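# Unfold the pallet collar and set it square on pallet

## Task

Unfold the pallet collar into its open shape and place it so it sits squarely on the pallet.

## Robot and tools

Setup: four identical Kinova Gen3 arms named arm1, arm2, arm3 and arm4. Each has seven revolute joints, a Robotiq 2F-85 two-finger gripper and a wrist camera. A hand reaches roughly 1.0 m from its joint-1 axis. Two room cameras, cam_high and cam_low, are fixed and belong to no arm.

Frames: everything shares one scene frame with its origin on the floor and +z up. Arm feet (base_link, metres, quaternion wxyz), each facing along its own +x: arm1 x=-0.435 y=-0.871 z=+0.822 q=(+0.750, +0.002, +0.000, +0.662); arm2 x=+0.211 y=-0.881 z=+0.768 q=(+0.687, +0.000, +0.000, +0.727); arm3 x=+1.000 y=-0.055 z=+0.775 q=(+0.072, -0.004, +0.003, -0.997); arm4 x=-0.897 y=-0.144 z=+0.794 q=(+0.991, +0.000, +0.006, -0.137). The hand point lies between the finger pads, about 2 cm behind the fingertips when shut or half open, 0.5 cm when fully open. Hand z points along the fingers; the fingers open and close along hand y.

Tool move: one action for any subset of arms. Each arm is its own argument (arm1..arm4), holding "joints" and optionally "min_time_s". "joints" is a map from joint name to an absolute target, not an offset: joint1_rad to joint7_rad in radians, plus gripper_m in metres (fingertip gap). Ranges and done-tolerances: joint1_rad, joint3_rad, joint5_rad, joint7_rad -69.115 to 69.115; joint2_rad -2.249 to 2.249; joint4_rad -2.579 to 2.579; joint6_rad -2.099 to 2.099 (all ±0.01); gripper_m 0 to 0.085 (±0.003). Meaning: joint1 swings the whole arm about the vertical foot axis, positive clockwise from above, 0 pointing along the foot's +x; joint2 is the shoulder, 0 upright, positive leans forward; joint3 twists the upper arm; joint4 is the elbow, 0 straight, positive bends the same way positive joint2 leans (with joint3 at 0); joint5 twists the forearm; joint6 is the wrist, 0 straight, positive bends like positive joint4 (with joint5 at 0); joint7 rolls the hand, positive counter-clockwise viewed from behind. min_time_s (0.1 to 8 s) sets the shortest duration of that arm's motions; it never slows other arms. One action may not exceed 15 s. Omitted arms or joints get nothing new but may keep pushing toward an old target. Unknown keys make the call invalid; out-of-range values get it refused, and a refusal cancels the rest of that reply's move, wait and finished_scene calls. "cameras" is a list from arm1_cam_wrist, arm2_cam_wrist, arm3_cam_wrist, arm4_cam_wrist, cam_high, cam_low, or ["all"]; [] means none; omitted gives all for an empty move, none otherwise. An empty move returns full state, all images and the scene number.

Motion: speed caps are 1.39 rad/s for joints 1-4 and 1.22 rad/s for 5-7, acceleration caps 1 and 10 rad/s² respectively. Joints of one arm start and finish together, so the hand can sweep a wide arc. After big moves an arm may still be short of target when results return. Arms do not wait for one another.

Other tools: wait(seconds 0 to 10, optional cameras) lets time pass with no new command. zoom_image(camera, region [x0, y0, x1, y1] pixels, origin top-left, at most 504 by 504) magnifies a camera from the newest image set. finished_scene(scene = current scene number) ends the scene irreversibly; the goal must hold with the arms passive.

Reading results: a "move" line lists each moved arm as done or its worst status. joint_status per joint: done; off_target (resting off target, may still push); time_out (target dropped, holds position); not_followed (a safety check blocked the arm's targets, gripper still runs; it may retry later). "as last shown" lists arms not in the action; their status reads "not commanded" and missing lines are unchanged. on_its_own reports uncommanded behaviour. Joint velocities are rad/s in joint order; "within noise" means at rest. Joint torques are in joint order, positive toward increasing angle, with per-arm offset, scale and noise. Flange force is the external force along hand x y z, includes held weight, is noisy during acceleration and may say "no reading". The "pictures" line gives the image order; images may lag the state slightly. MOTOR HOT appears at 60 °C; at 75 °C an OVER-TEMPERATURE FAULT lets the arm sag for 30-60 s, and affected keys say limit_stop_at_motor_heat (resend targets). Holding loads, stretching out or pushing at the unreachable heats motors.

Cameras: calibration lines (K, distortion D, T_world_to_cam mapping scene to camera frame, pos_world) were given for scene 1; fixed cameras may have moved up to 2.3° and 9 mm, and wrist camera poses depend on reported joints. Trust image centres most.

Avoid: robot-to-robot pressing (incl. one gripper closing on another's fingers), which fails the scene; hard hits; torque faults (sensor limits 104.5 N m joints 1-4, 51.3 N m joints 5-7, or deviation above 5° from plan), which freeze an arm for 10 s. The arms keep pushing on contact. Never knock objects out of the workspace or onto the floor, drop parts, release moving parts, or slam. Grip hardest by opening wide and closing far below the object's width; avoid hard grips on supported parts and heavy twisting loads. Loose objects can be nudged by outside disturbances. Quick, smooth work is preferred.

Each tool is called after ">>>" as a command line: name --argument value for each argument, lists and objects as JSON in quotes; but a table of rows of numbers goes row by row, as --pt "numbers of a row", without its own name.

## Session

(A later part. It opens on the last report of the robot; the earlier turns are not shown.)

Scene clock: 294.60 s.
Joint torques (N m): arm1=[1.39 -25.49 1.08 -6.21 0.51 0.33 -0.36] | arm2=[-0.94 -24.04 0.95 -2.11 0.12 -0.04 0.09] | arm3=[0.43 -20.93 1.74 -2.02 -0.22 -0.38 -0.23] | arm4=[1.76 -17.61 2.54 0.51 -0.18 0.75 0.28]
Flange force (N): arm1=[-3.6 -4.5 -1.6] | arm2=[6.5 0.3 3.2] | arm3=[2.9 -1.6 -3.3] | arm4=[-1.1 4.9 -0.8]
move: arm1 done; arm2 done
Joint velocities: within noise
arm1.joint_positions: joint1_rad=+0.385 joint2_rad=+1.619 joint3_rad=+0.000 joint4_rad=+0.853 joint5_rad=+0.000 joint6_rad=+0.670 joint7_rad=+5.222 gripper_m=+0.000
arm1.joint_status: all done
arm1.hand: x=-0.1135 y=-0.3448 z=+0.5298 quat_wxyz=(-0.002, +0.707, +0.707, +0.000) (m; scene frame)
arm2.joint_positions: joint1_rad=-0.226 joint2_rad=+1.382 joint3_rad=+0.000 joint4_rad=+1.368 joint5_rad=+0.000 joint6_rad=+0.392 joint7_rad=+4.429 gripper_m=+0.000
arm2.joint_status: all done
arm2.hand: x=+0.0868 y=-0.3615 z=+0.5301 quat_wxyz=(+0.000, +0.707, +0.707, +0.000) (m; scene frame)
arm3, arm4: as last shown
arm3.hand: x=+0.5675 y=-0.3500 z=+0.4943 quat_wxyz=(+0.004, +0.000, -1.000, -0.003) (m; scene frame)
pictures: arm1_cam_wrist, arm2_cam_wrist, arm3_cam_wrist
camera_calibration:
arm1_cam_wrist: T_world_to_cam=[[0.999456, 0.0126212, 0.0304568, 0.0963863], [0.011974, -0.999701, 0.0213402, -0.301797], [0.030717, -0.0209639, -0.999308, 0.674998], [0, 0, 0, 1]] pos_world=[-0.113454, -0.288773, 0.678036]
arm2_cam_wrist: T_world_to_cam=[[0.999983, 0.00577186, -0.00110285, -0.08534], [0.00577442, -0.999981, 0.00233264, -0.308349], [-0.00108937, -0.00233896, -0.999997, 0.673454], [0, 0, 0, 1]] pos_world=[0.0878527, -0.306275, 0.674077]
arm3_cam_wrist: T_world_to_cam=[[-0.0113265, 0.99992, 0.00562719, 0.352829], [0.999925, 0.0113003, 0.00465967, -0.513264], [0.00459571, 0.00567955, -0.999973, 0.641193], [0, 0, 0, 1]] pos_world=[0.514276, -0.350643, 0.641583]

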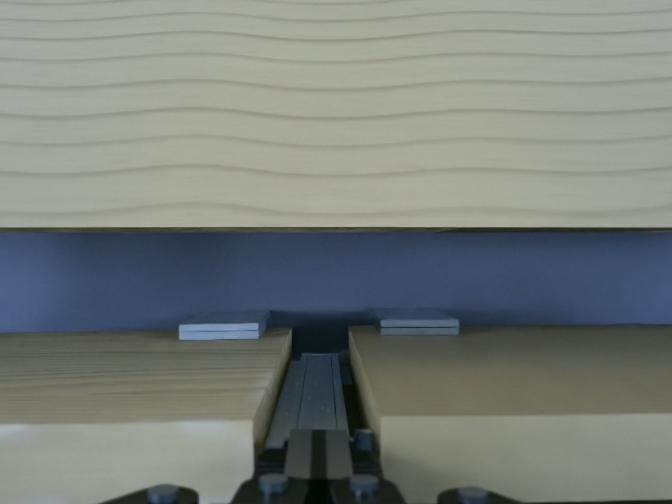

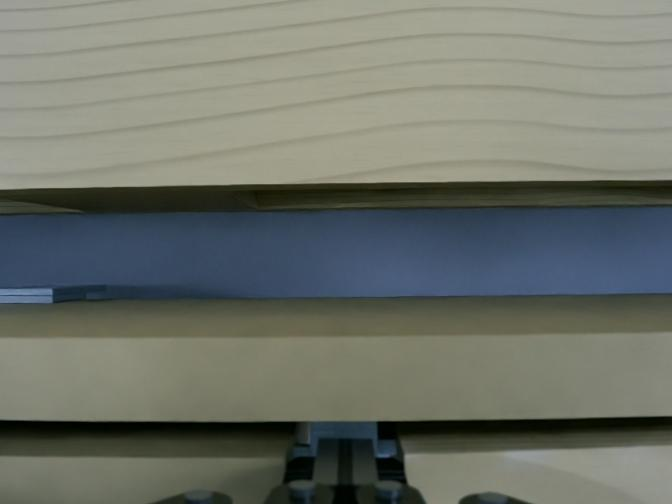

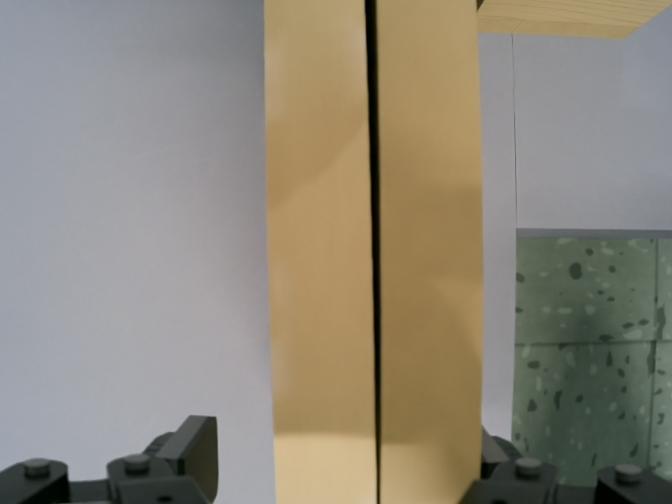

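>>> move --arm1 '{"joints": {"joint1_rad": 0.3842, "joint2_rad": 1.6303, "joint4_rad": 0.8423, "joint6_rad": 0.669, "joint7_rad": 5.2211}, "min_time_s": 0.8}' --arm2 '{"joints": {"joint2_rad": 1.393, "joint4_rad": 1.3609, "joint6_rad": 0.3877}, "min_time_s": 0.8}'

>>> move --arm1 '{"joints": {"joint1_rad": 0.4005, "joint2_rad": 1.5996, "joint4_rad": 0.9425, "joint6_rad": 0.5995, "joint7_rad": 5.2374}, "min_time_s": 1.5}' --cameras '["arm1_cam_wrist", "arm2_cam_wrist", "arm3_cam_wrist", "arm4_cam_wrist"]'

Scene clock: 311.50 s.
Joint torques (N m): arm1=[1.38 -25.53 1.04 -6.19 0.52 0.34 -0.35] | arm2=[-0.87 -24.09 1.07 -2.1 0.11 -0.05 0.07] | arm3=[0.41 -20.98 1.7 -2.04 -0.23 -0.38 -0.24] | arm4=[1.78 -17.57 2.58 0.55 -0.17 0.72 0.3]
Flange force (N): arm1=[-3.5 -4.5 -1.5] | arm2=[6.5 0.3 3.3] | arm3=[2.9 -1.6 -3.2] | arm4=[-1.3 4.9 -0.9]
move: arm1 done; arm2 done
Joint velocities: within noise
arm1.joint_positions: joint1_rad=+0.384 joint2_rad=+1.630 joint3_rad=+0.000 joint4_rad=+0.842 joint5_rad=+0.000 joint6_rad=+0.669 joint7_rad=+5.221 gripper_m=+0.000
arm1.joint_status: all done
arm1.hand: x=-0.1142 y=-0.3448 z=+0.5249 quat_wxyz=(-0.002, +0.707, +0.707, +0.000) (m; scene frame)
arm2.joint_positions: joint1_rad=-0.226 joint2_rad=+1.393 joint3_rad=+0.000 joint4_rad=+1.361 joint5_rad=+0.000 joint6_rad=+0.388 joint7_rad=+4.429 gripper_m=+0.000
arm2.joint_status: all done
arm2.hand: x=+0.0869 y=-0.3617 z=+0.5251 quat_wxyz=(+0.000, +0.707, +0.707, +0.000) (m; scene frame)
arm3, arm4: as last shown
pictures: none

Scene clock: 313.30 s.
Joint torques (N m): arm1=[2.22 -21.15 1.62 -1.6 0.67 2.89 -0.4] | arm2=[0.33 -25.9 2.78 -5.45 0.35 -1.93 0] | arm3=[0.52 -20.93 1.8 -1.95 -0.21 -0.34 -0.23] | arm4=[1.74 -17.61 2.54 0.51 -0.18 0.73 0.28]
Flange force (N): arm1=[3.1 -2.1 -0.7] | arm2=[-0.1 -0.3 0.7] | arm3=[2.9 -1.9 -3.2] | arm4=[-1.1 4.8 -0.8]
move: arm1 done
Joint velocities: within noise
arm1.joint_positions: joint1_rad=+0.400 joint2_rad=+1.600 joint3_rad=+0.000 joint4_rad=+0.943 joint5_rad=+0.000 joint6_rad=+0.599 joint7_rad=+5.237 gripper_m=+0.000
arm1.joint_status: all done
arm1.hand: x=-0.1142 y=-0.3649 z=+0.5248 quat_wxyz=(-0.002, +0.707, +0.707, +0.000) (m; scene frame)
arm2, arm3, arm4: as last shown
pictures: arm1_cam_wrist, arm2_cam_wrist, arm3_cam_wrist, arm4_cam_wrist
camera_calibration:
arm1_cam_wrist: T_world_to_cam=[[0.999458, 0.0125183, 0.0304598, 0.0973613], [0.0118741, -0.999704, 0.021238, -0.321719], [0.0307166, -0.0208648, -0.99931, 0.66953], [0, 0, 0, 1]] pos_world=[-0.114054, -0.308873, 0.672936]
arm2_cam_wrist: T_world_to_cam=[[0.999983, 0.00577197, -0.00110227, -0.0854442], [0.00577442, -0.999981, 0.00223263, -0.30857], [-0.00108936, -0.00223896, -0.999997, 0.668485], [0, 0, 0, 1]] pos_world=[0.0879527, -0.306574, 0.669077]
arm3_cam_wrist: T_world_to_cam=[[-0.0113265, 0.99992, 0.00562719, 0.352829], [0.999925, 0.0113003, 0.00465967, -0.513264], [0.00459571, 0.00567955, -0.999973, 0.641193], [0, 0, 0, 1]] pos_world=[0.514276, -0.350643, 0.641583]
arm4_cam_wrist: T_world_to_cam=[[-0.00419521, 0.999962, 0.00762264, 0.366685], [0.999893, 0.00430141, -0.0139685, 0.66374], [-0.0140008, 0.00756322, -0.999873, 0.762615], [0, 0, 0, 1]] pos_world=[-0.651454, -0.375294, 0.768995]

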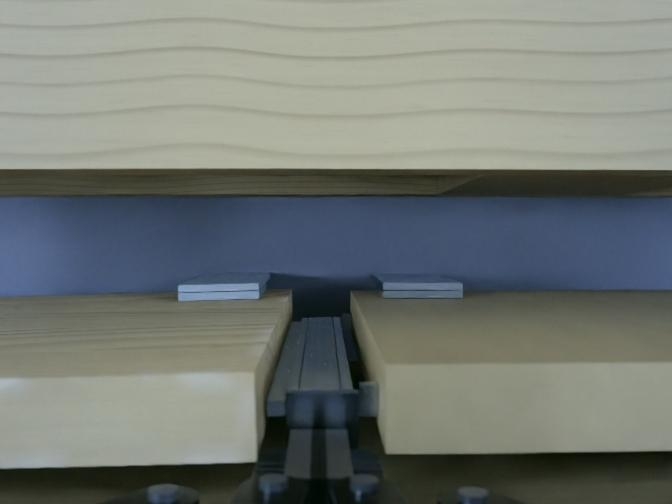

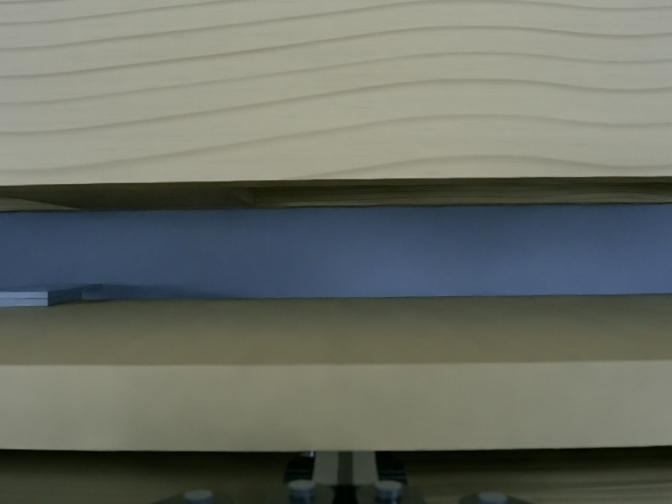

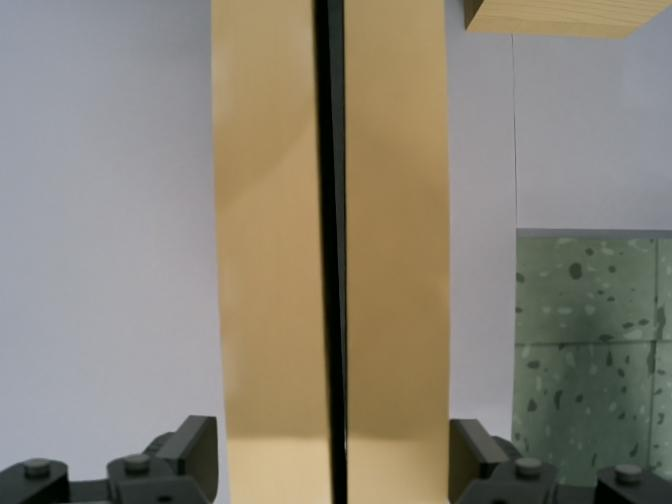

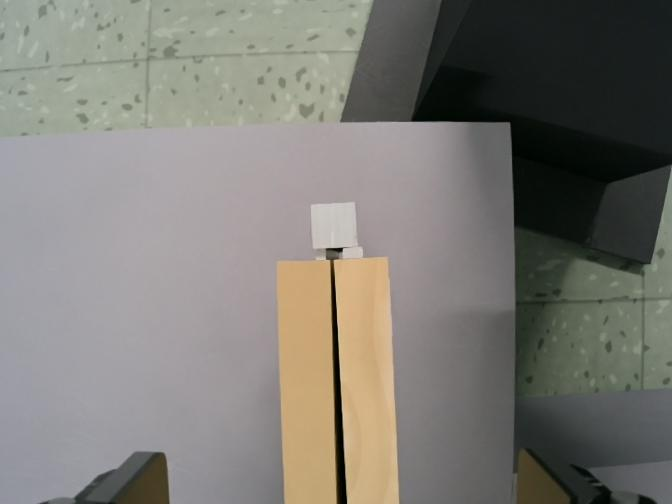

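>>> move --arm3 '{"joints": {"gripper_m": 0.085}, "min_time_s": 0.5}'

>>> move --arm1 '{"joints": {"joint1_rad": 0.4178, "joint2_rad": 1.574, "joint4_rad": 1.0322, "joint6_rad": 0.5354, "joint7_rad": 5.2547}, "min_time_s": 1.5}'

>>> move --arm1 '{"joints": {"joint1_rad": 0.4359, "joint2_rad": 1.5521, "joint4_rad": 1.114, "joint6_rad": 0.4755, "joint7_rad": 5.2728}, "min_time_s": 1.5}' --cameras '["arm1_cam_wrist", "arm2_cam_wrist", "arm3_cam_wrist", "arm4_cam_wrist"]'

Scene clock: 316.30 s.
Joint torques (N m): arm1=[2.22 -21.16 1.67 -1.55 0.64 2.89 -0.38] | arm2=[0.48 -25.87 2.8 -5.54 0.44 -2.03 0.03] | arm3=[0.51 -20.91 1.81 -1.97 -0.2 -0.33 -0.24] | arm4=[1.82 -17.58 2.56 0.47 -0.15 0.76 0.29]
Flange force (N): arm1=[3.3 -2.0 -0.5] | arm2=[-0.2 -0.6 0.4] | arm3=[2.8 -1.8 -3.2] | arm4=[-1.1 5.2 -0.9]
move: arm3 done
Joint velocities: within noise
arm1, arm2, arm4: as last shown
arm3.joint_positions: joint1_rad=-0.506 joint2_rad=+1.473 joint3_rad=+0.000 joint4_rad=+1.336 joint5_rad=+0.000 joint6_rad=+0.333 joint7_rad=+4.062 gripper_m=+0.085
arm3.joint_status: all done
arm3.hand: x=+0.5675 y=-0.3500 z=+0.4943 quat_wxyz=(+0.004, +0.000, -1.000, -0.003) (m; scene frame)
pictures: none

Scene clock: 318.10 s.
Joint torques (N m): arm1=[2.65 -17.86 2.01 -0.15 0.78 2.99 -0.39] | arm2=[0.4 -27.5 2.72 -5.01 0.42 -1.42 0.04] | arm3=[0.52 -20.95 1.79 -1.96 -0.23 -0.33 -0.26] | arm4=[1.75 -17.61 2.57 0.51 -0.18 0.72 0.26]
Flange force (N): arm1=[4.1 -2.5 -5.1] | arm2=[1.5 -0.9 5.3] | arm3=[2.9 -1.8 -3.1] | arm4=[-1.2 4.8 -0.8]
move: arm1 done
Joint velocities: within noise
arm1.joint_positions: joint1_rad=+0.418 joint2_rad=+1.574 joint3_rad=+0.000 joint4_rad=+1.032 joint5_rad=+0.000 joint6_rad=+0.535 joint7_rad=+5.255 gripper_m=+0.000
arm1.joint_status: all done
arm1.hand: x=-0.1142 y=-0.3849 z=+0.5247 quat_wxyz=(-0.002, +0.707, +0.707, +0.000) (m; scene frame)
arm2, arm3, arm4: as last shown
arm2.hand: x=+0.0868 y=-0.3617 z=+0.5251 quat_wxyz=(+0.000, +0.707, +0.707, +0.000) (m; scene frame)
pictures: none

Scene clock: 319.90 s.
Joint torques (N m): arm1=[4.38 -16.29 3.8 2.29 1.17 4.28 -0.38] | arm2=[0.11 -25.12 2.19 -4.19 0.39 -1.2 0.09] | arm3=[0.49 -20.92 1.8 -1.97 -0.2 -0.35 -0.23] | arm4=[1.76 -17.6 2.56 0.45 -0.18 0.74 0.25]
Flange force (N): arm1=[8.9 -3.1 -3.1] | arm2=[2.1 -0.6 1.4] | arm3=[2.9 -1.8 -3.2] | arm4=[-1.0 5.0 -0.9]
move: arm1 done
Joint velocities: within noise
arm1.joint_positions: joint1_rad=+0.436 joint2_rad=+1.552 joint3_rad=+0.000 joint4_rad=+1.114 joint5_rad=+0.000 joint6_rad=+0.476 joint7_rad=+5.273 gripper_m=+0.000
arm1.joint_status: all done
arm1.hand: x=-0.1143 y=-0.4048 z=+0.5247 quat_wxyz=(-0.002, +0.707, +0.707, +0.000) (m; scene frame)
arm2, arm3, arm4: as last shown
arm2.hand: x=+0.0869 y=-0.3617 z=+0.5251 quat_wxyz=(+0.000, +0.707, +0.707, +0.000) (m; scene frame)
pictures: arm1_cam_wrist, arm2_cam_wrist, arm3_cam_wrist, arm4_cam_wrist
camera_calibration:
arm1_cam_wrist: T_world_to_cam=[[0.999456, 0.0126204, 0.030458, 0.0980017], [0.0119762, -0.999703, 0.0212402, -0.361693], [0.030717, -0.0208639, -0.99931, 0.668599], [0, 0, 0, 1]] pos_world=[-0.114154, -0.348873, 0.672836]
arm2_cam_wrist: T_world_to_cam=[[0.999983, 0.0057735, -0.00110226, -0.0854442], [0.00577595, -0.999981, 0.00223261, -0.308471], [-0.00108935, -0.00223894, -0.999997, 0.668585], [0, 0, 0, 1]] pos_world=[0.0879527, -0.306474, 0.669177]
arm3_cam_wrist: T_world_to_cam=[[-0.0113265, 0.99992, 0.00562719, 0.352829], [0.999925, 0.0113003, 0.00465967, -0.513264], [0.00459571, 0.00567955, -0.999973, 0.641193], [0, 0, 0, 1]] pos_world=[0.514276, -0.350643, 0.641583]
arm4_cam_wrist: T_world_to_cam=[[-0.00419521, 0.999962, 0.00762264, 0.366685], [0.999893, 0.00430141, -0.0139685, 0.66374], [-0.0140008, 0.00756322, -0.999873, 0.762615], [0, 0, 0, 1]] pos_world=[-0.651454, -0.375294, 0.768995]

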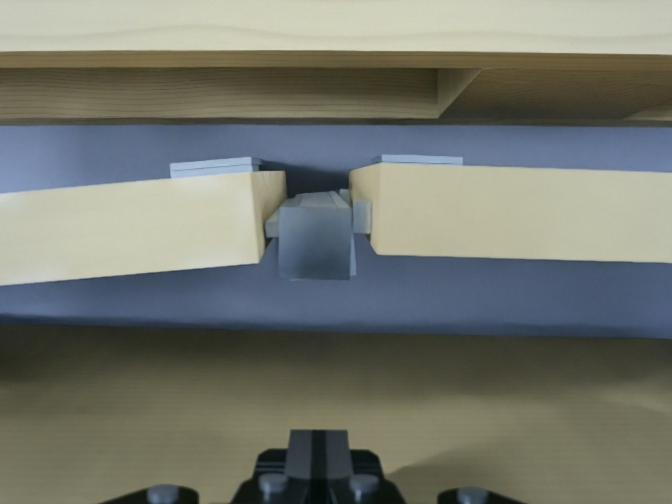

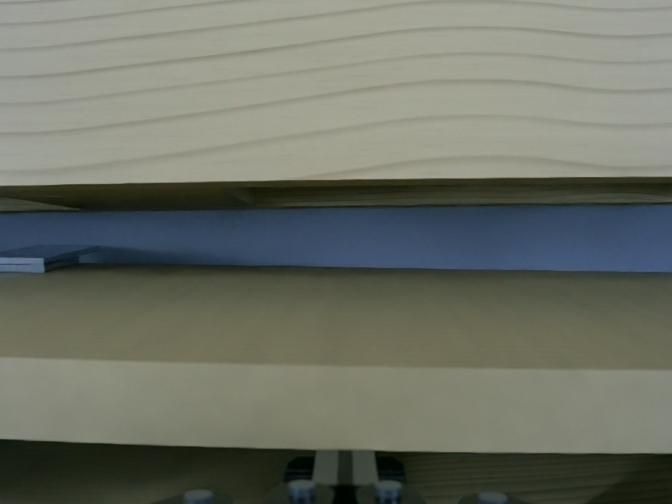

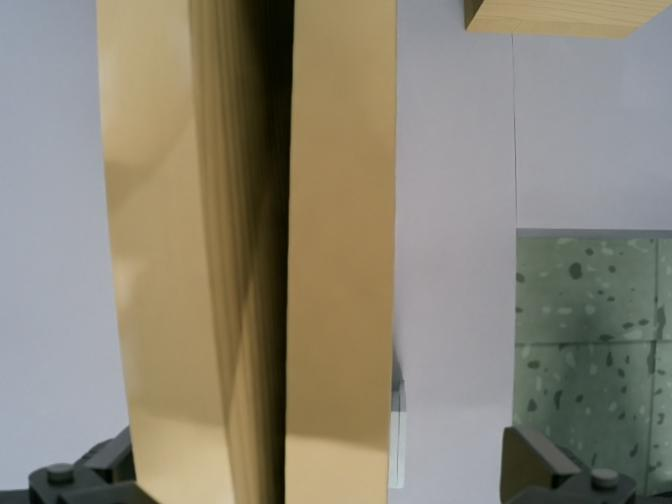

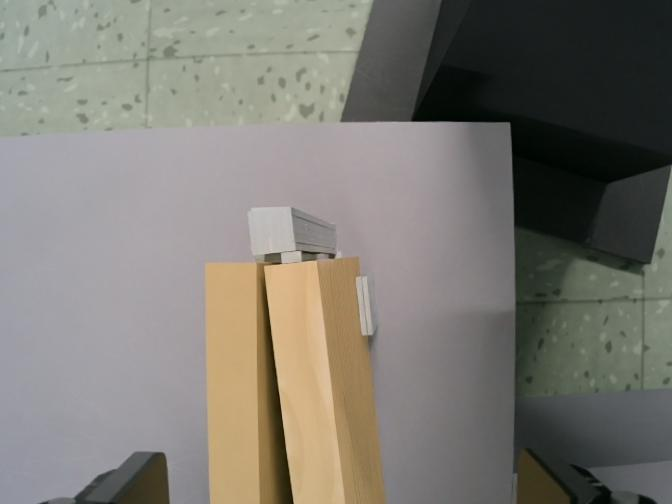

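>>> move --arm3 '{"joints": {"joint1_rad": -0.5063, "joint2_rad": 1.2371, "joint4_rad": 1.4995, "joint6_rad": 0.405, "joint7_rad": 4.0619}, "min_time_s": 1.5}'

>>> move --arm3 '{"joints": {"joint1_rad": -0.3719, "joint2_rad": 1.4053, "joint4_rad": 0.9461, "joint6_rad": 0.7902, "joint7_rad": 4.1911, "gripper_m": 0.032}, "min_time_s": 2}' --cameras '["arm3_cam_wrist"]'

>>> zoom_image --camera "arm3_cam_wrist" --region '[180, 250, 500, 504]'

Scene clock: 341.50 s.
Joint torques (N m): arm1=[4.39 -16.32 3.78 2.33 1.19 4.3 -0.38] | arm2=[0.01 -25.13 2.36 -4.13 0.38 -1.27 0.04] | arm3=[0.47 -20.55 1.78 -2.61 -0.21 -0.37 -0.22] | arm4=[1.78 -17.62 2.55 0.43 -0.18 0.74 0.27]
Flange force (N): arm1=[9.0 -3.0 -3.0] | arm2=[2.6 -0.4 1.5] | arm3=[2.5 -1.5 -4.0] | arm4=[-1.0 5.1 -0.8]
move: arm3 done
Joint velocities: within noise
arm1, arm2, arm4: as last shown
arm2.hand: x=+0.0868 y=-0.3617 z=+0.5251 quat_wxyz=(+0.000, +0.707, +0.707, +0.000) (m; scene frame)
arm3.joint_positions: joint1_rad=-0.506 joint2_rad=+1.237 joint3_rad=+0.000 joint4_rad=+1.500 joint5_rad=+0.000 joint6_rad=+0.405 joint7_rad=+4.062 gripper_m=+0.085
arm3.joint_status: all done
arm3.hand: x=+0.5684 y=-0.3506 z=+0.5993 quat_wxyz=(+0.004, +0.000, -1.000, -0.003) (m; scene frame)
pictures: none

Scene clock: 343.83 s.
Joint torques (N m): arm1=[4.4 -16.34 3.79 2.29 1.2 4.3 -0.36] | arm2=[0.06 -25.12 2.21 -4.15 0.34 -1.24 0.09] | arm3=[0.51 -24.09 1.76 -5.47 -0.19 -0.35 -0.24] | arm4=[1.74 -17.56 2.53 0.54 -0.15 0.73 0.31]
Flange force (N): arm1=[8.9 -3.2 -3.0] | arm2=[2.4 -0.6 1.5] | arm3=[1.9 -0.9 -3.6] | arm4=[-1.3 4.9 -0.9]
move: arm3 done
Joint velocities: within noise
arm1, arm2: as last shown
arm3.joint_positions: joint1_rad=-0.372 joint2_rad=+1.405 joint3_rad=+0.000 joint4_rad=+0.946 joint5_rad=+0.000 joint6_rad=+0.790 joint7_rad=+4.191 gripper_m=+0.032
arm3.joint_status: all done
arm3.hand: x=+0.4309 y=-0.3481 z=+0.5997 quat_wxyz=(+0.004, -0.002, -1.000, -0.003) (m; scene frame)
arm4.joint_positions: joint1_rad=+0.322 joint2_rad=+1.154 joint3_rad=+0.000 joint4_rad=+2.015 joint5_rad=+0.000 joint6_rad=-0.028 joint7_rad=-4.115 gripper_m=+0.085
arm4.joint_status: not commanded
arm4.hand: x=-0.6028 y=-0.3756 z=+0.6195 quat_wxyz=(-0.006, +0.000, +1.000, +0.001) (m; scene frame)
pictures: arm3_cam_wrist
camera_calibration:
arm3_cam_wrist: T_world_to_cam=[[-0.00622633, 0.999965, 0.00556932, 0.346627], [0.99997, 0.0062006, 0.00462423, -0.378959], [0.00458953, 0.00559795, -0.999974, 0.74718], [0, 0, 0, 1]] pos_world=[0.377676, -0.348448, 0.746982]

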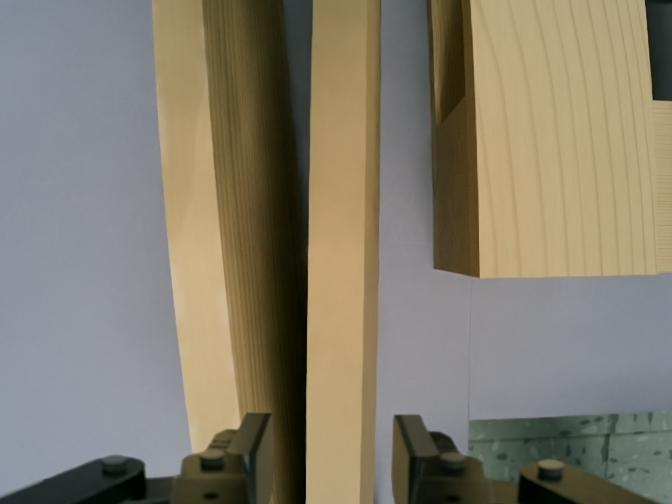

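Scaled by 1.575.

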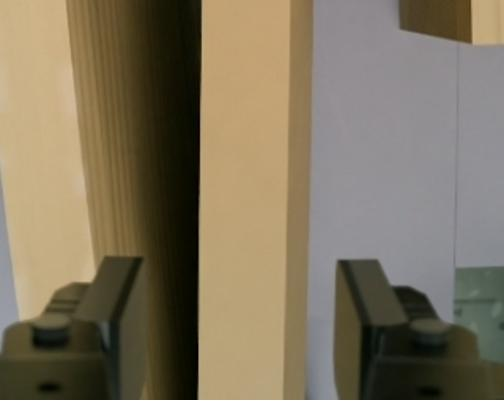

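>>> move --arm1 '{"joints": {"joint1_rad": 0.4178, "joint2_rad": 1.574, "joint4_rad": 1.0322, "joint6_rad": 0.5354, "joint7_rad": 5.2547}, "min_time_s": 1.5}'

>>> wait --seconds 0.3 --cameras '["arm1_cam_wrist", "arm2_cam_wrist", "arm3_cam_wrist", "arm4_cam_wrist"]'

Scene clock: 348.23 s.
Joint torques (N m): arm1=[1.34 -24.5 1.02 -5.27 0.53 0.32 -0.34] | arm2=[-0.83 -23.97 0.98 -2.14 0.11 -0.08 0.04] | arm3=[0.52 -24.06 1.77 -5.44 -0.2 -0.36 -0.23] | arm4=[1.78 -17.7 2.54 0.51 -0.16 0.73 0.26]
Flange force (N): arm1=[-2.9 -4.5 -1.5] | arm2=[6.3 0.3 2.9] | arm3=[2.1 -1.0 -3.7] | arm4=[-1.2 5.0 -0.6]
move: arm1 done
Joint velocities: within noise
arm1.joint_positions: joint1_rad=+0.418 joint2_rad=+1.574 joint3_rad=+0.000 joint4_rad=+1.032 joint5_rad=+0.000 joint6_rad=+0.535 joint7_rad=+5.255 gripper_m=+0.000
arm1.joint_status: all done
arm1.hand: x=-0.1142 y=-0.3849 z=+0.5247 quat_wxyz=(-0.002, +0.707, +0.707, +0.000) (m; scene frame)
arm2, arm3, arm4: as last shown
pictures: none

Scene clock: 348.53 s.
Joint torques (N m): arm1=[1.37 -24.52 1 -5.24 0.52 0.31 -0.38] | arm2=[-0.93 -23.99 1.09 -2.09 0.09 -0.04 0.1] | arm3=[0.51 -24.05 1.78 -5.48 -0.2 -0.36 -0.25] | arm4=[1.74 -17.65 2.54 0.56 -0.16 0.75 0.28]
Flange force (N): arm1=[-2.7 -4.4 -1.4] | arm2=[6.4 0.4 3.1] | arm3=[1.9 -0.8 -3.7] | arm4=[-1.2 4.8 -0.6]
Joint velocities: within noise
arm1.joint_positions: joint1_rad=+0.418 joint2_rad=+1.574 joint3_rad=+0.000 joint4_rad=+1.032 joint5_rad=+0.000 joint6_rad=+0.535 joint7_rad=+5.255 gripper_m=+0.000
arm1.joint_status: all done
arm1.hand: x=-0.1142 y=-0.3849 z=+0.5247 quat_wxyz=(-0.002, +0.707, +0.707, +0.000) (m; scene frame)
arm2.joint_positions: joint1_rad=-0.226 joint2_rad=+1.393 joint3_rad=+0.000 joint4_rad=+1.361 joint5_rad=+0.000 joint6_rad=+0.388 joint7_rad=+4.429 gripper_m=+0.000
arm2.joint_status: not commanded
arm2.hand: x=+0.0868 y=-0.3617 z=+0.5251 quat_wxyz=(+0.000, +0.707, +0.707, +0.000) (m; scene frame)
arm3.joint_positions: joint1_rad=-0.372 joint2_rad=+1.405 joint3_rad=+0.000 joint4_rad=+0.946 joint5_rad=+0.000 joint6_rad=+0.790 joint7_rad=+4.191 gripper_m=+0.032
arm3.joint_status: not commanded
arm3.hand: x=+0.4309 y=-0.3481 z=+0.5997 quat_wxyz=(+0.004, -0.002, -1.000, -0.003) (m; scene frame)
arm4.joint_positions: joint1_rad=+0.322 joint2_rad=+1.154 joint3_rad=+0.000 joint4_rad=+2.015 joint5_rad=+0.000 joint6_rad=-0.028 joint7_rad=-4.115 gripper_m=+0.085
arm4.joint_status: not commanded
arm4.hand: x=-0.6028 y=-0.3756 z=+0.6195 quat_wxyz=(-0.006, +0.000, +1.000, +0.001) (m; scene frame)
wait: 0.30 s; at rest by 0.27 s
pictures: arm1_cam_wrist, arm2_cam_wrist, arm3_cam_wrist, arm4_cam_wrist
camera_calibration:
arm1_cam_wrist: T_world_to_cam=[[0.999456, 0.0126204, 0.030458, 0.0976506], [0.0119762, -0.999703, 0.0212402, -0.3418], [0.030717, -0.0208639, -0.99931, 0.669011], [0, 0, 0, 1]] pos_world=[-0.114054, -0.328973, 0.672836]
arm2_cam_wrist: T_world_to_cam=[[0.999983, 0.00577197, -0.00110227, -0.0854442], [0.00577442, -0.999981, 0.00223263, -0.30857], [-0.00108936, -0.00223896, -0.999997, 0.668485], [0, 0, 0, 1]] pos_world=[0.0879527, -0.306574, 0.669077]
arm3_cam_wrist: T_world_to_cam=[[-0.00622633, 0.999965, 0.00556932, 0.346627], [0.99997, 0.0062006, 0.00462423, -0.378959], [0.00458953, 0.00559795, -0.999974, 0.74718], [0, 0, 0, 1]] pos_world=[0.377676, -0.348448, 0.746982]
arm4_cam_wrist: T_world_to_cam=[[-0.00419521, 0.999962, 0.00762264, 0.366685], [0.999893, 0.00430141, -0.0139685, 0.66374], [-0.0140008, 0.00756322, -0.999873, 0.762615], [0, 0, 0, 1]] pos_world=[-0.651454, -0.375294, 0.768995]

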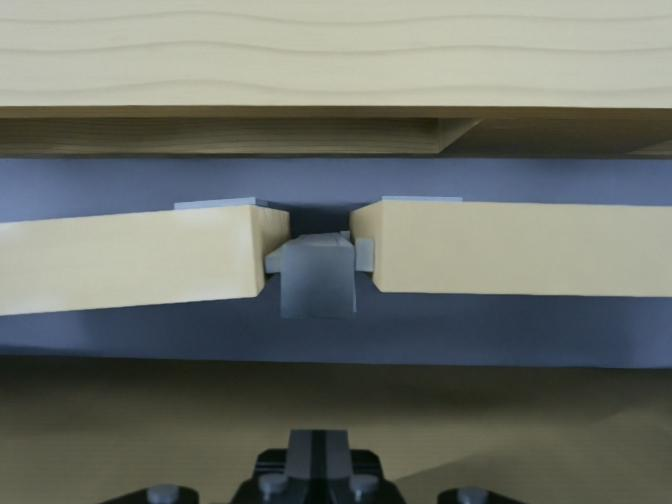

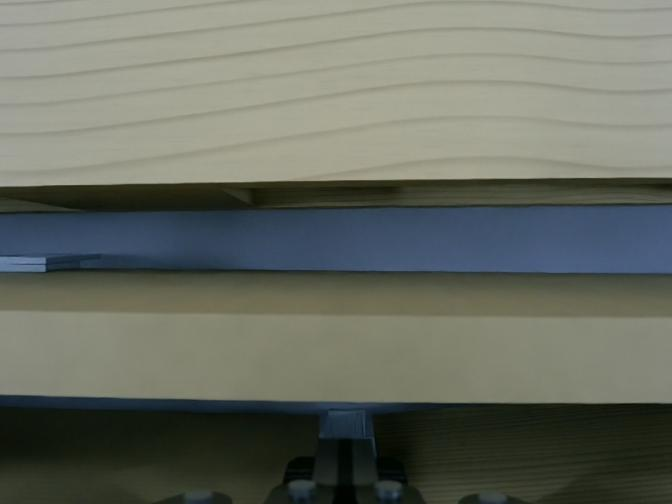

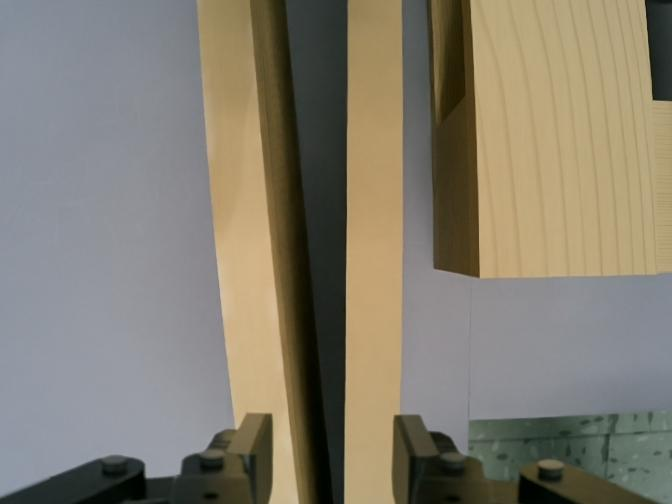

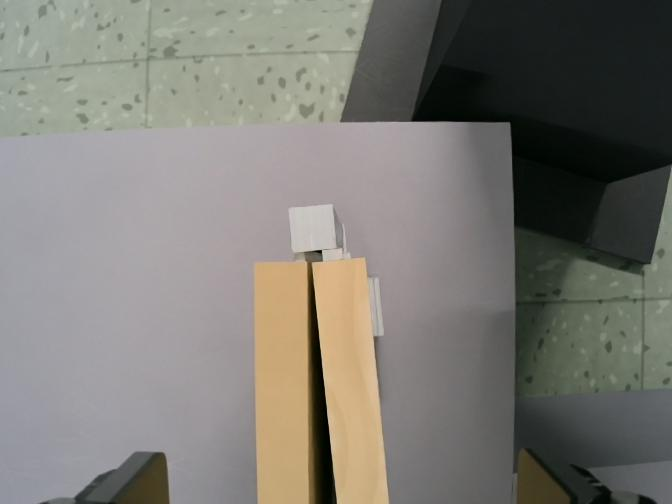

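>>> move --arm3 '{"joints": {"joint1_rad": -0.3517, "joint2_rad": 1.3918, "joint4_rad": 0.9845, "joint6_rad": 0.7653, "joint7_rad": 4.2165, "gripper_m": 0.03}, "min_time_s": 1}'

>>> move --arm3 '{"joints": {"joint1_rad": -0.3517, "joint2_rad": 1.624, "joint4_rad": 0.779, "joint6_rad": 0.7386, "joint7_rad": 4.2165}, "min_time_s": 2}' --cameras '["arm3_cam_wrist"]'

Scene clock: 353.70 s.
Joint torques (N m): arm1=[1.37 -24.54 1.05 -5.22 0.54 0.31 -0.33] | arm2=[-0.83 -24.05 1.04 -2.09 0.08 -0.01 0.09] | arm3=[0.47 -23.89 1.77 -5.28 -0.19 -0.35 -0.24] | arm4=[1.82 -17.62 2.57 0.5 -0.19 0.74 0.26]
Flange force (N): arm1=[-2.5 -4.3 -1.3] | arm2=[6.3 0.2 3.2] | arm3=[2.1 -0.8 -3.6] | arm4=[-1.2 5.0 -0.8]
move: arm3 done
Joint velocities: within noise
arm1, arm2, arm4: as last shown
arm3.joint_positions: joint1_rad=-0.352 joint2_rad=+1.392 joint3_rad=+0.000 joint4_rad=+0.985 joint5_rad=+0.000 joint6_rad=+0.765 joint7_rad=+4.217 gripper_m=+0.030
arm3.joint_status: all done
arm3.hand: x=+0.4308 y=-0.3334 z=+0.5999 quat_wxyz=(+0.004, +0.000, -1.000, -0.003) (m; scene frame)
pictures: none

Scene clock: 356.00 s.
Joint torques (N m): arm1=[1.4 -24.51 1.05 -5.25 0.5 0.3 -0.34] | arm2=[-0.98 -24.01 1 -2.03 0.08 -0.02 0.08] | arm3=[-0.21 -11.24 1.62 -2.24 -0.01 -1.56 -0.37] | arm4=[1.82 -17.63 2.56 0.49 -0.19 0.74 0.28]
Flange force (N): arm1=[-2.6 -4.4 -1.4] | arm2=[6.7 0.4 3.3] | arm3=[-0.4 1.9 -26.8] | arm4=[-1.2 5.1 -0.8]
move: arm3 done
Joint velocities: within noise
arm1, arm2, arm4: as last shown
arm3.joint_positions: joint1_rad=-0.352 joint2_rad=+1.624 joint3_rad=+0.000 joint4_rad=+0.779 joint5_rad=+0.000 joint6_rad=+0.739 joint7_rad=+4.216 gripper_m=+0.030
arm3.joint_status: all done
arm3.hand: x=+0.4298 y=-0.3329 z=+0.4970 quat_wxyz=(+0.004, +0.000, -1.000, -0.003) (m; scene frame)
pictures: arm3_cam_wrist
camera_calibration:
arm3_cam_wrist: T_world_to_cam=[[-0.0114246, 0.999919, 0.00552867, 0.334257], [0.999925, 0.0114, 0.00445922, -0.375718], [0.00439583, 0.0055792, -0.999975, 0.644471], [0, 0, 0, 1]] pos_world=[0.376676, -0.333543, 0.644282]

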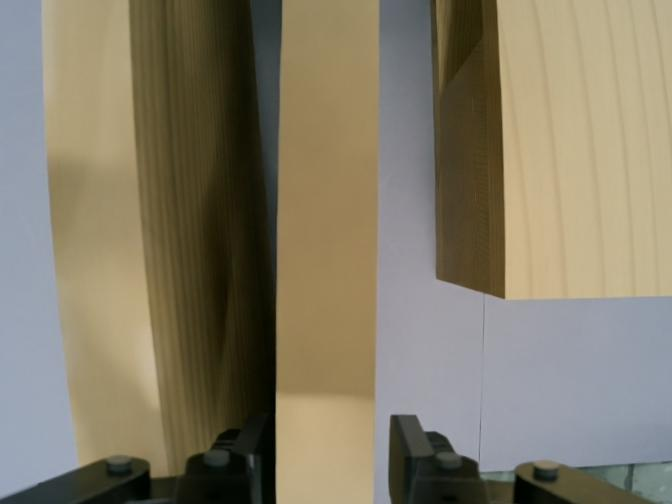

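>>> move --arm3 '{"joints": {"joint1_rad": -0.3517, "joint2_rad": 1.6042, "joint4_rad": 0.8003, "joint6_rad": 0.7371}, "min_time_s": 0.6}'

>>> move --arm3 '{"joints": {"gripper_m": 0.012}, "min_time_s": 0.8}' --cameras '["arm3_cam_wrist"]'

Scene clock: 358.40 s.
Joint torques (N m): arm1=[1.43 -24.36 1.11 -5.08 0.51 0.37 -0.36] | arm2=[-1.02 -23.99 1.01 -2.04 0.12 -0.07 0.06] | arm3=[0.53 -24 1.77 -5.12 -0.2 -0.37 -0.23] | arm4=[1.84 -17.61 2.54 0.51 -0.19 0.72 0.29]
Flange force (N): arm1=[-2.3 -4.2 -1.4] | arm2=[6.8 0.5 3.2] | arm3=[2.5 -1.1 -3.2] | arm4=[-1.3 5.0 -0.8]
move: arm3 done
Joint velocities: within noise
arm1, arm2, arm4: as last shown
arm3.joint_positions: joint1_rad=-0.352 joint2_rad=+1.604 joint3_rad=+0.000 joint4_rad=+0.800 joint5_rad=+0.000 joint6_rad=+0.737 joint7_rad=+4.216 gripper_m=+0.030
arm3.joint_status: all done
arm3.hand: x=+0.4300 y=-0.3329 z=+0.5049 quat_wxyz=(+0.004, +0.000, -1.000, -0.003) (m; scene frame)
pictures: none

Scene clock: 359.03 s.
Joint torques (N m): arm1=[1.77 -23.58 1.42 -4.4 0.62 0.79 -0.33] | arm2=[-0.88 -24.03 1 -2.09 0.11 -0.1 0.07] | arm3=[-0.6 -21.5 -0.44 -7.55 -1.5 -3.43 -0.21] | arm4=[1.76 -17.58 2.49 0.49 -0.16 0.72 0.28]
Flange force (N): arm1=[-1.3 -4.3 -1.6] | arm2=[6.6 0.2 3.1] | arm3=[-4.0 4.1 -15.2] | arm4=[-1.1 4.9 -0.9]
move: arm3 off_target
Joint velocities: within noise
arm1, arm2, arm4: as last shown
arm3.joint_positions: joint1_rad=-0.352 joint2_rad=+1.604 joint3_rad=+0.000 joint4_rad=+0.800 joint5_rad=+0.000 joint6_rad=+0.737 joint7_rad=+4.216 gripper_m=+0.019
arm3.joint_status: gripper_m off_target (ended at +0.019, target +0.012)
arm3.hand: x=+0.4300 y=-0.3329 z=+0.5049 quat_wxyz=(+0.004, +0.000, -1.000, -0.003) (m; scene frame)
pictures: arm3_cam_wrist
camera_calibration:
arm3_cam_wrist: T_world_to_cam=[[-0.0114258, 0.999919, 0.00562637, 0.334151], [0.999924, 0.0113996, 0.00466035, -0.375984], [0.00459583, 0.00567919, -0.999973, 0.652328], [0, 0, 0, 1]] pos_world=[0.376776, -0.333543, 0.652183]

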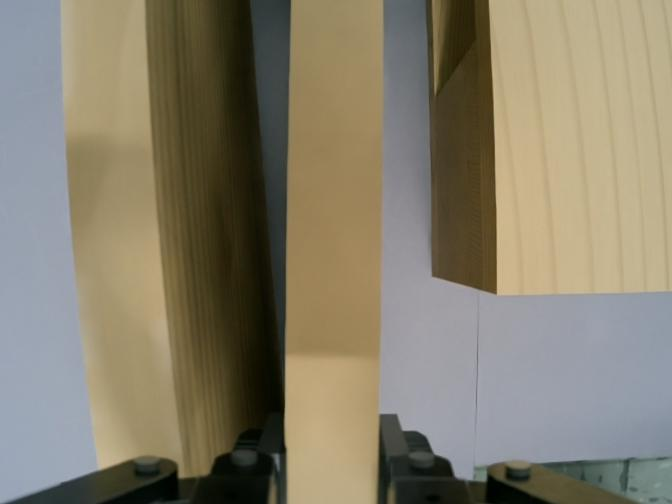

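>>> move --arm1 '{"joints": {"joint1_rad": 0.4178, "joint2_rad": 1.3602, "joint4_rad": 1.2111, "joint6_rad": 0.5703}, "min_time_s": 1.2}' --arm2 '{"joints": {"joint1_rad": -0.2263, "joint2_rad": 1.1848, "joint4_rad": 1.4855, "joint6_rad": 0.4713}, "min_time_s": 1.2}'

>>> move --arm1 '{"joints": {"joint1_rad": -0.3258, "joint2_rad": 1.2582, "joint4_rad": 1.6534, "joint6_rad": 0.23, "joint7_rad": 6.0819, "gripper_m": 0.04}, "min_time_s": 2.2}' --arm2 '{"joints": {"joint1_rad": -0.4284, "joint2_rad": 1.1791, "joint4_rad": 1.5069, "joint6_rad": 0.4556, "joint7_rad": 2.6566, "gripper_m": 0.05}, "min_time_s": 2.2}' --cameras '["arm1_cam_wrist", "arm2_cam_wrist", "arm4_cam_wrist", "cam_high"]'

Scene clock: 368.33 s.
Joint torques (N m): arm1=[1.38 -24.31 1.05 -5.47 0.52 0.32 -0.37] | arm2=[-0.91 -23.48 1.01 -2.76 0.13 -0.01 0.07] | arm3=[-1.05 -20.72 -0.8 -7.19 -1.56 -3.4 -0.23] | arm4=[1.79 -17.67 2.59 0.53 -0.16 0.75 0.27]
Flange force (N): arm1=[-2.2 -4.1 -0.5] | arm2=[6.4 0.4 2.0] | arm3=[-3.2 4.5 -16.2] | arm4=[-1.2 5.0 -0.6]
move: arm1 done; arm2 done
Joint velocities: within noise
arm1.joint_positions: joint1_rad=+0.418 joint2_rad=+1.360 joint3_rad=+0.000 joint4_rad=+1.211 joint5_rad=+0.000 joint6_rad=+0.570 joint7_rad=+5.255 gripper_m=+0.000
arm1.joint_status: all done
arm1.hand: x=-0.1139 y=-0.3852 z=+0.6198 quat_wxyz=(-0.002, +0.707, +0.707, +0.000) (m; scene frame)
arm2.joint_positions: joint1_rad=-0.226 joint2_rad=+1.185 joint3_rad=+0.000 joint4_rad=+1.486 joint5_rad=+0.000 joint6_rad=+0.471 joint7_rad=+4.429 gripper_m=+0.000
arm2.joint_status: all done
arm2.hand: x=+0.0870 y=-0.3622 z=+0.6200 quat_wxyz=(+0.000, +0.707, +0.707, +0.000) (m; scene frame)
arm3, arm4: as last shown
pictures: none

Scene clock: 372.97 s.
Joint torques (N m): arm1=[1.43 -21.29 1.05 -3.16 0.52 0.34 -0.33] | arm2=[-0.86 -23.24 1.06 -2.52 0.07 0.1 0.07] | arm3=[-1.01 -20.73 -0.8 -7.16 -1.53 -3.39 -0.19] | arm4=[1.79 -17.63 2.55 0.5 -0.2 0.76 0.29]
Flange force (N): arm1=[1.9 -4.6 -0.8] | arm2=[-0.9 -6.3 2.1] | arm3=[-3.1 4.3 -16.1] | arm4=[-1.1 5.0 -0.7]
move: arm1 time_out; arm2 done
Joint velocities: within noise
arm1.joint_positions: joint1_rad=-0.240 joint2_rad=+1.270 joint3_rad=+0.000 joint4_rad=+1.602 joint5_rad=+0.000 joint6_rad=+0.269 joint7_rad=+5.987 gripper_m=+0.040
arm1.joint_status: joint1_rad time_out (moved -0.658 of -0.744); joint2_rad time_out (moved -0.090 of -0.102); joint4_rad time_out (moved +0.391 of +0.442); joint6_rad time_out (moved -0.301 of -0.340); joint7_rad time_out (moved +0.732 of +0.827); the others done
arm1.hand: x=-0.4665 y=-0.3849 z=+0.6189 quat_wxyz=(-0.001, +0.091, +0.996, +0.002) (m; scene frame)
arm2.joint_positions: joint1_rad=-0.428 joint2_rad=+1.179 joint3_rad=+0.000 joint4_rad=+1.507 joint5_rad=+0.000 joint6_rad=+0.456 joint7_rad=+2.657 gripper_m=+0.050
arm2.joint_status: all done
arm2.hand: x=-0.0121 y=-0.4024 z=+0.6200 quat_wxyz=(+0.000, +1.000, +0.000, +0.000) (m; scene frame)
arm3: as last shown
arm4.joint_positions: joint1_rad=+0.322 joint2_rad=+1.154 joint3_rad=+0.000 joint4_rad=+2.015 joint5_rad=+0.000 joint6_rad=-0.028 joint7_rad=-4.115 gripper_m=+0.085
arm4.joint_status: not commanded
arm4.hand: x=-0.6028 y=-0.3756 z=+0.6195 quat_wxyz=(-0.006, +0.000, +1.000, +0.001) (m; scene frame)
pictures: arm1_cam_wrist, arm2_cam_wrist, arm4_cam_wrist, cam_high
joint command not followed: on one or more control steps a check withheld the commanded joint targets of the arm1 arm, and it was not sent them on those steps.
cause: the commanded joint targets, or the way to them, would bring a part of the robot too close to another arm (the arm4 arm, at the place that arm is still heading or pushing toward).
camera_calibration:
arm1_cam_wrist: T_world_to_cam=[[0.167532, 0.985214, 0.0358648, 0.429922], [0.985485, -0.168369, 0.0217092, 0.434299], [0.0274267, 0.0317073, -0.999121, 0.792582], [0, 0, 0, 1]] pos_world=[-0.521759, -0.375573, 0.767037]
arm2_cam_wrist: T_world_to_cam=[[0.00577389, -0.999982, -0.00160627, -0.402566], [-0.999979, -0.00577857, 0.00292978, 0.0385521], [-0.00293901, 0.00158932, -0.999994, 0.764741], [0, 0, 0, 1]] pos_world=[0.0431233, -0.403551, 0.763977]
arm4_cam_wrist: T_world_to_cam=[[-0.00419521, 0.999962, 0.00762264, 0.366685], [0.999893, 0.00430141, -0.0139685, 0.66374], [-0.0140008, 0.00756322, -0.999873, 0.762615], [0, 0, 0, 1]] pos_world=[-0.651454, -0.375294, 0.768995]

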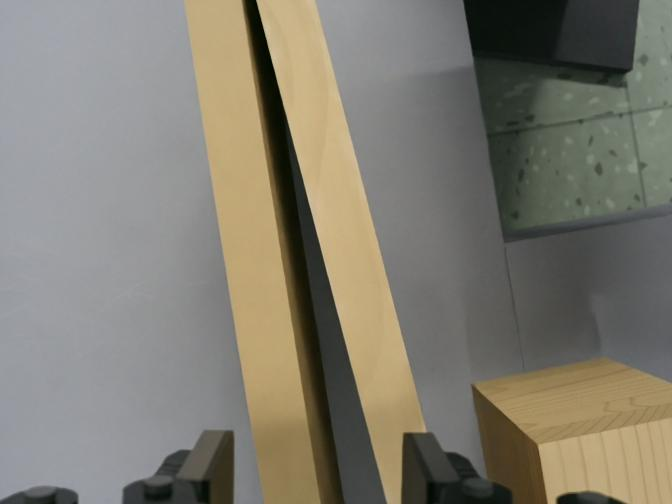

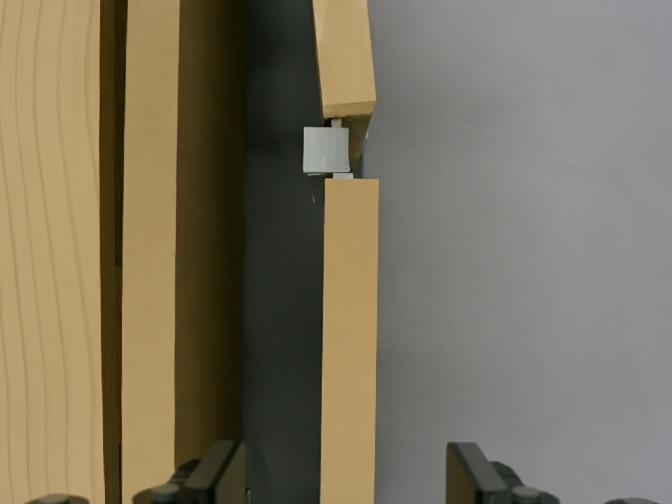

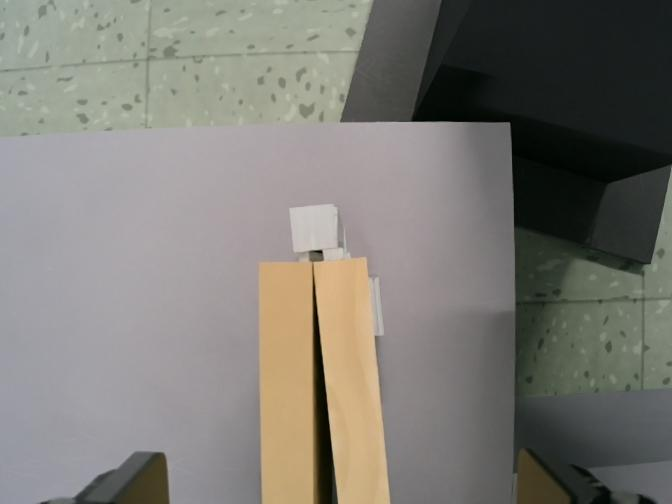

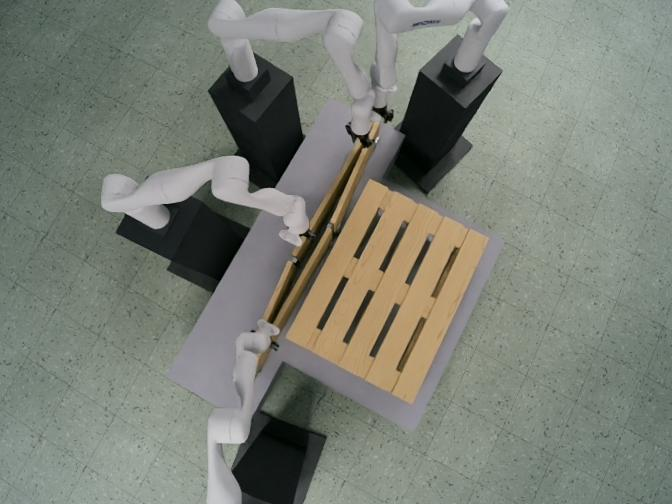

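>>> move --arm4 '{"joints": {"joint1_rad": -0.4186, "joint2_rad": 0.9578, "joint4_rad": 1.7426, "joint6_rad": 0.4412, "joint7_rad": -1.2783}, "min_time_s": 2.5}' --arm2 '{"joints": {"joint1_rad": -0.4311, "joint2_rad": 1.4425, "joint4_rad": 1.3513, "joint6_rad": 0.3478, "joint7_rad": 2.6539}, "min_time_s": 2.5}' --cameras '["arm2_cam_wrist"]'

>>> move --arm1 '{"joints": {"joint1_rad": -0.3258, "joint2_rad": 1.2582, "joint4_rad": 1.6534, "joint6_rad": 0.23, "joint7_rad": 6.0819}, "min_time_s": 1}' --cameras '["arm1_cam_wrist"]'

Scene clock: 382.13 s.
Joint torques (N m): arm1=[1.39 -21.21 1.05 -3.12 0.53 0.31 -0.32] | arm2=[-0.89 -23.79 1 -1.65 0.09 0.04 0.09] | arm3=[-1.03 -20.72 -0.77 -7.15 -1.54 -3.4 -0.22] | arm4=[1.77 -17.7 2.57 0.34 -0.17 0.74 0.3]
Flange force (N): arm1=[1.9 -4.4 -1.0] | arm2=[-1.0 -6.4 3.6] | arm3=[-3.0 4.3 -16.0] | arm4=[-1.6 4.8 -0.8]
move: arm2 done; arm4 time_out
Joint velocities: within noise
arm1.joint_positions: joint1_rad=-0.240 joint2_rad=+1.270 joint3_rad=+0.000 joint4_rad=+1.602 joint5_rad=+0.000 joint6_rad=+0.269 joint7_rad=+5.987 gripper_m=+0.040
arm1.joint_status: not commanded
arm1.hand: x=-0.4665 y=-0.3849 z=+0.6189 quat_wxyz=(-0.001, +0.091, +0.996, +0.002) (m; scene frame)
arm2.joint_positions: joint1_rad=-0.431 joint2_rad=+1.443 joint3_rad=+0.000 joint4_rad=+1.351 joint5_rad=+0.000 joint6_rad=+0.348 joint7_rad=+2.654 gripper_m=+0.050
arm2.joint_status: all done
arm2.hand: x=-0.0121 y=-0.4054 z=+0.5000 quat_wxyz=(+0.000, +1.000, +0.000, +0.000) (m; scene frame)
arm3: as last shown
arm4.joint_positions: joint1_rad=+0.295 joint2_rad=+1.147 joint3_rad=+0.000 joint4_rad=+2.005 joint5_rad=+0.000 joint6_rad=-0.010 joint7_rad=-4.011 gripper_m=+0.085
arm4.joint_status: joint1_rad time_out (moved -0.027 of -0.741); joint2_rad time_out (moved -0.007 of -0.196); joint4_rad time_out (moved -0.010 of -0.273); joint6_rad time_out (moved +0.017 of +0.469); joint7_rad time_out (moved +0.105 of +2.837)
arm4.hand: x=-0.5930 y=-0.3697 z=+0.6221 quat_wxyz=(-0.006, -0.066, +0.998, +0.001) (m; scene frame)
pictures: arm2_cam_wrist
joint command not followed: on one or more control steps a check withheld the commanded joint targets of the arm4 arm, and it was not sent them on those steps.
cause: the commanded joint targets, or the way to them, would bring a part of the robot too close to another arm (the arm1 arm, at the place that arm is still heading or pushing toward).
camera_calibration:
arm2_cam_wrist: T_world_to_cam=[[0.00577546, -0.999982, -0.00160626, -0.405758], [-0.999979, -0.00578015, 0.00292975, 0.0388858], [-0.00293898, 0.00158931, -0.999994, 0.644747], [0, 0, 0, 1]] pos_world=[0.0431233, -0.406551, 0.643977]

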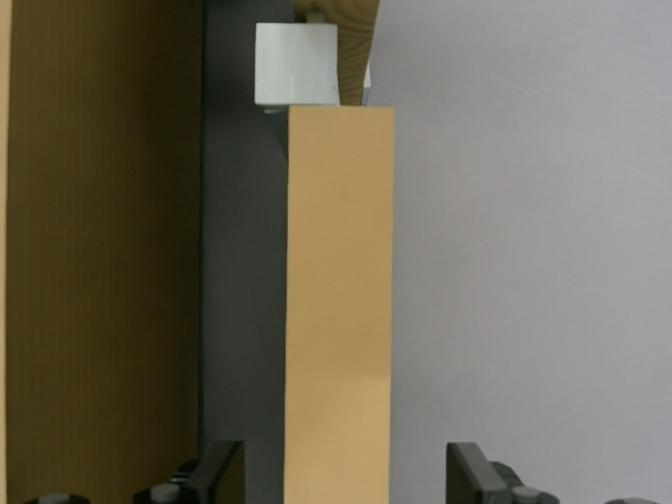

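not run: a stop came earlier in this reply.


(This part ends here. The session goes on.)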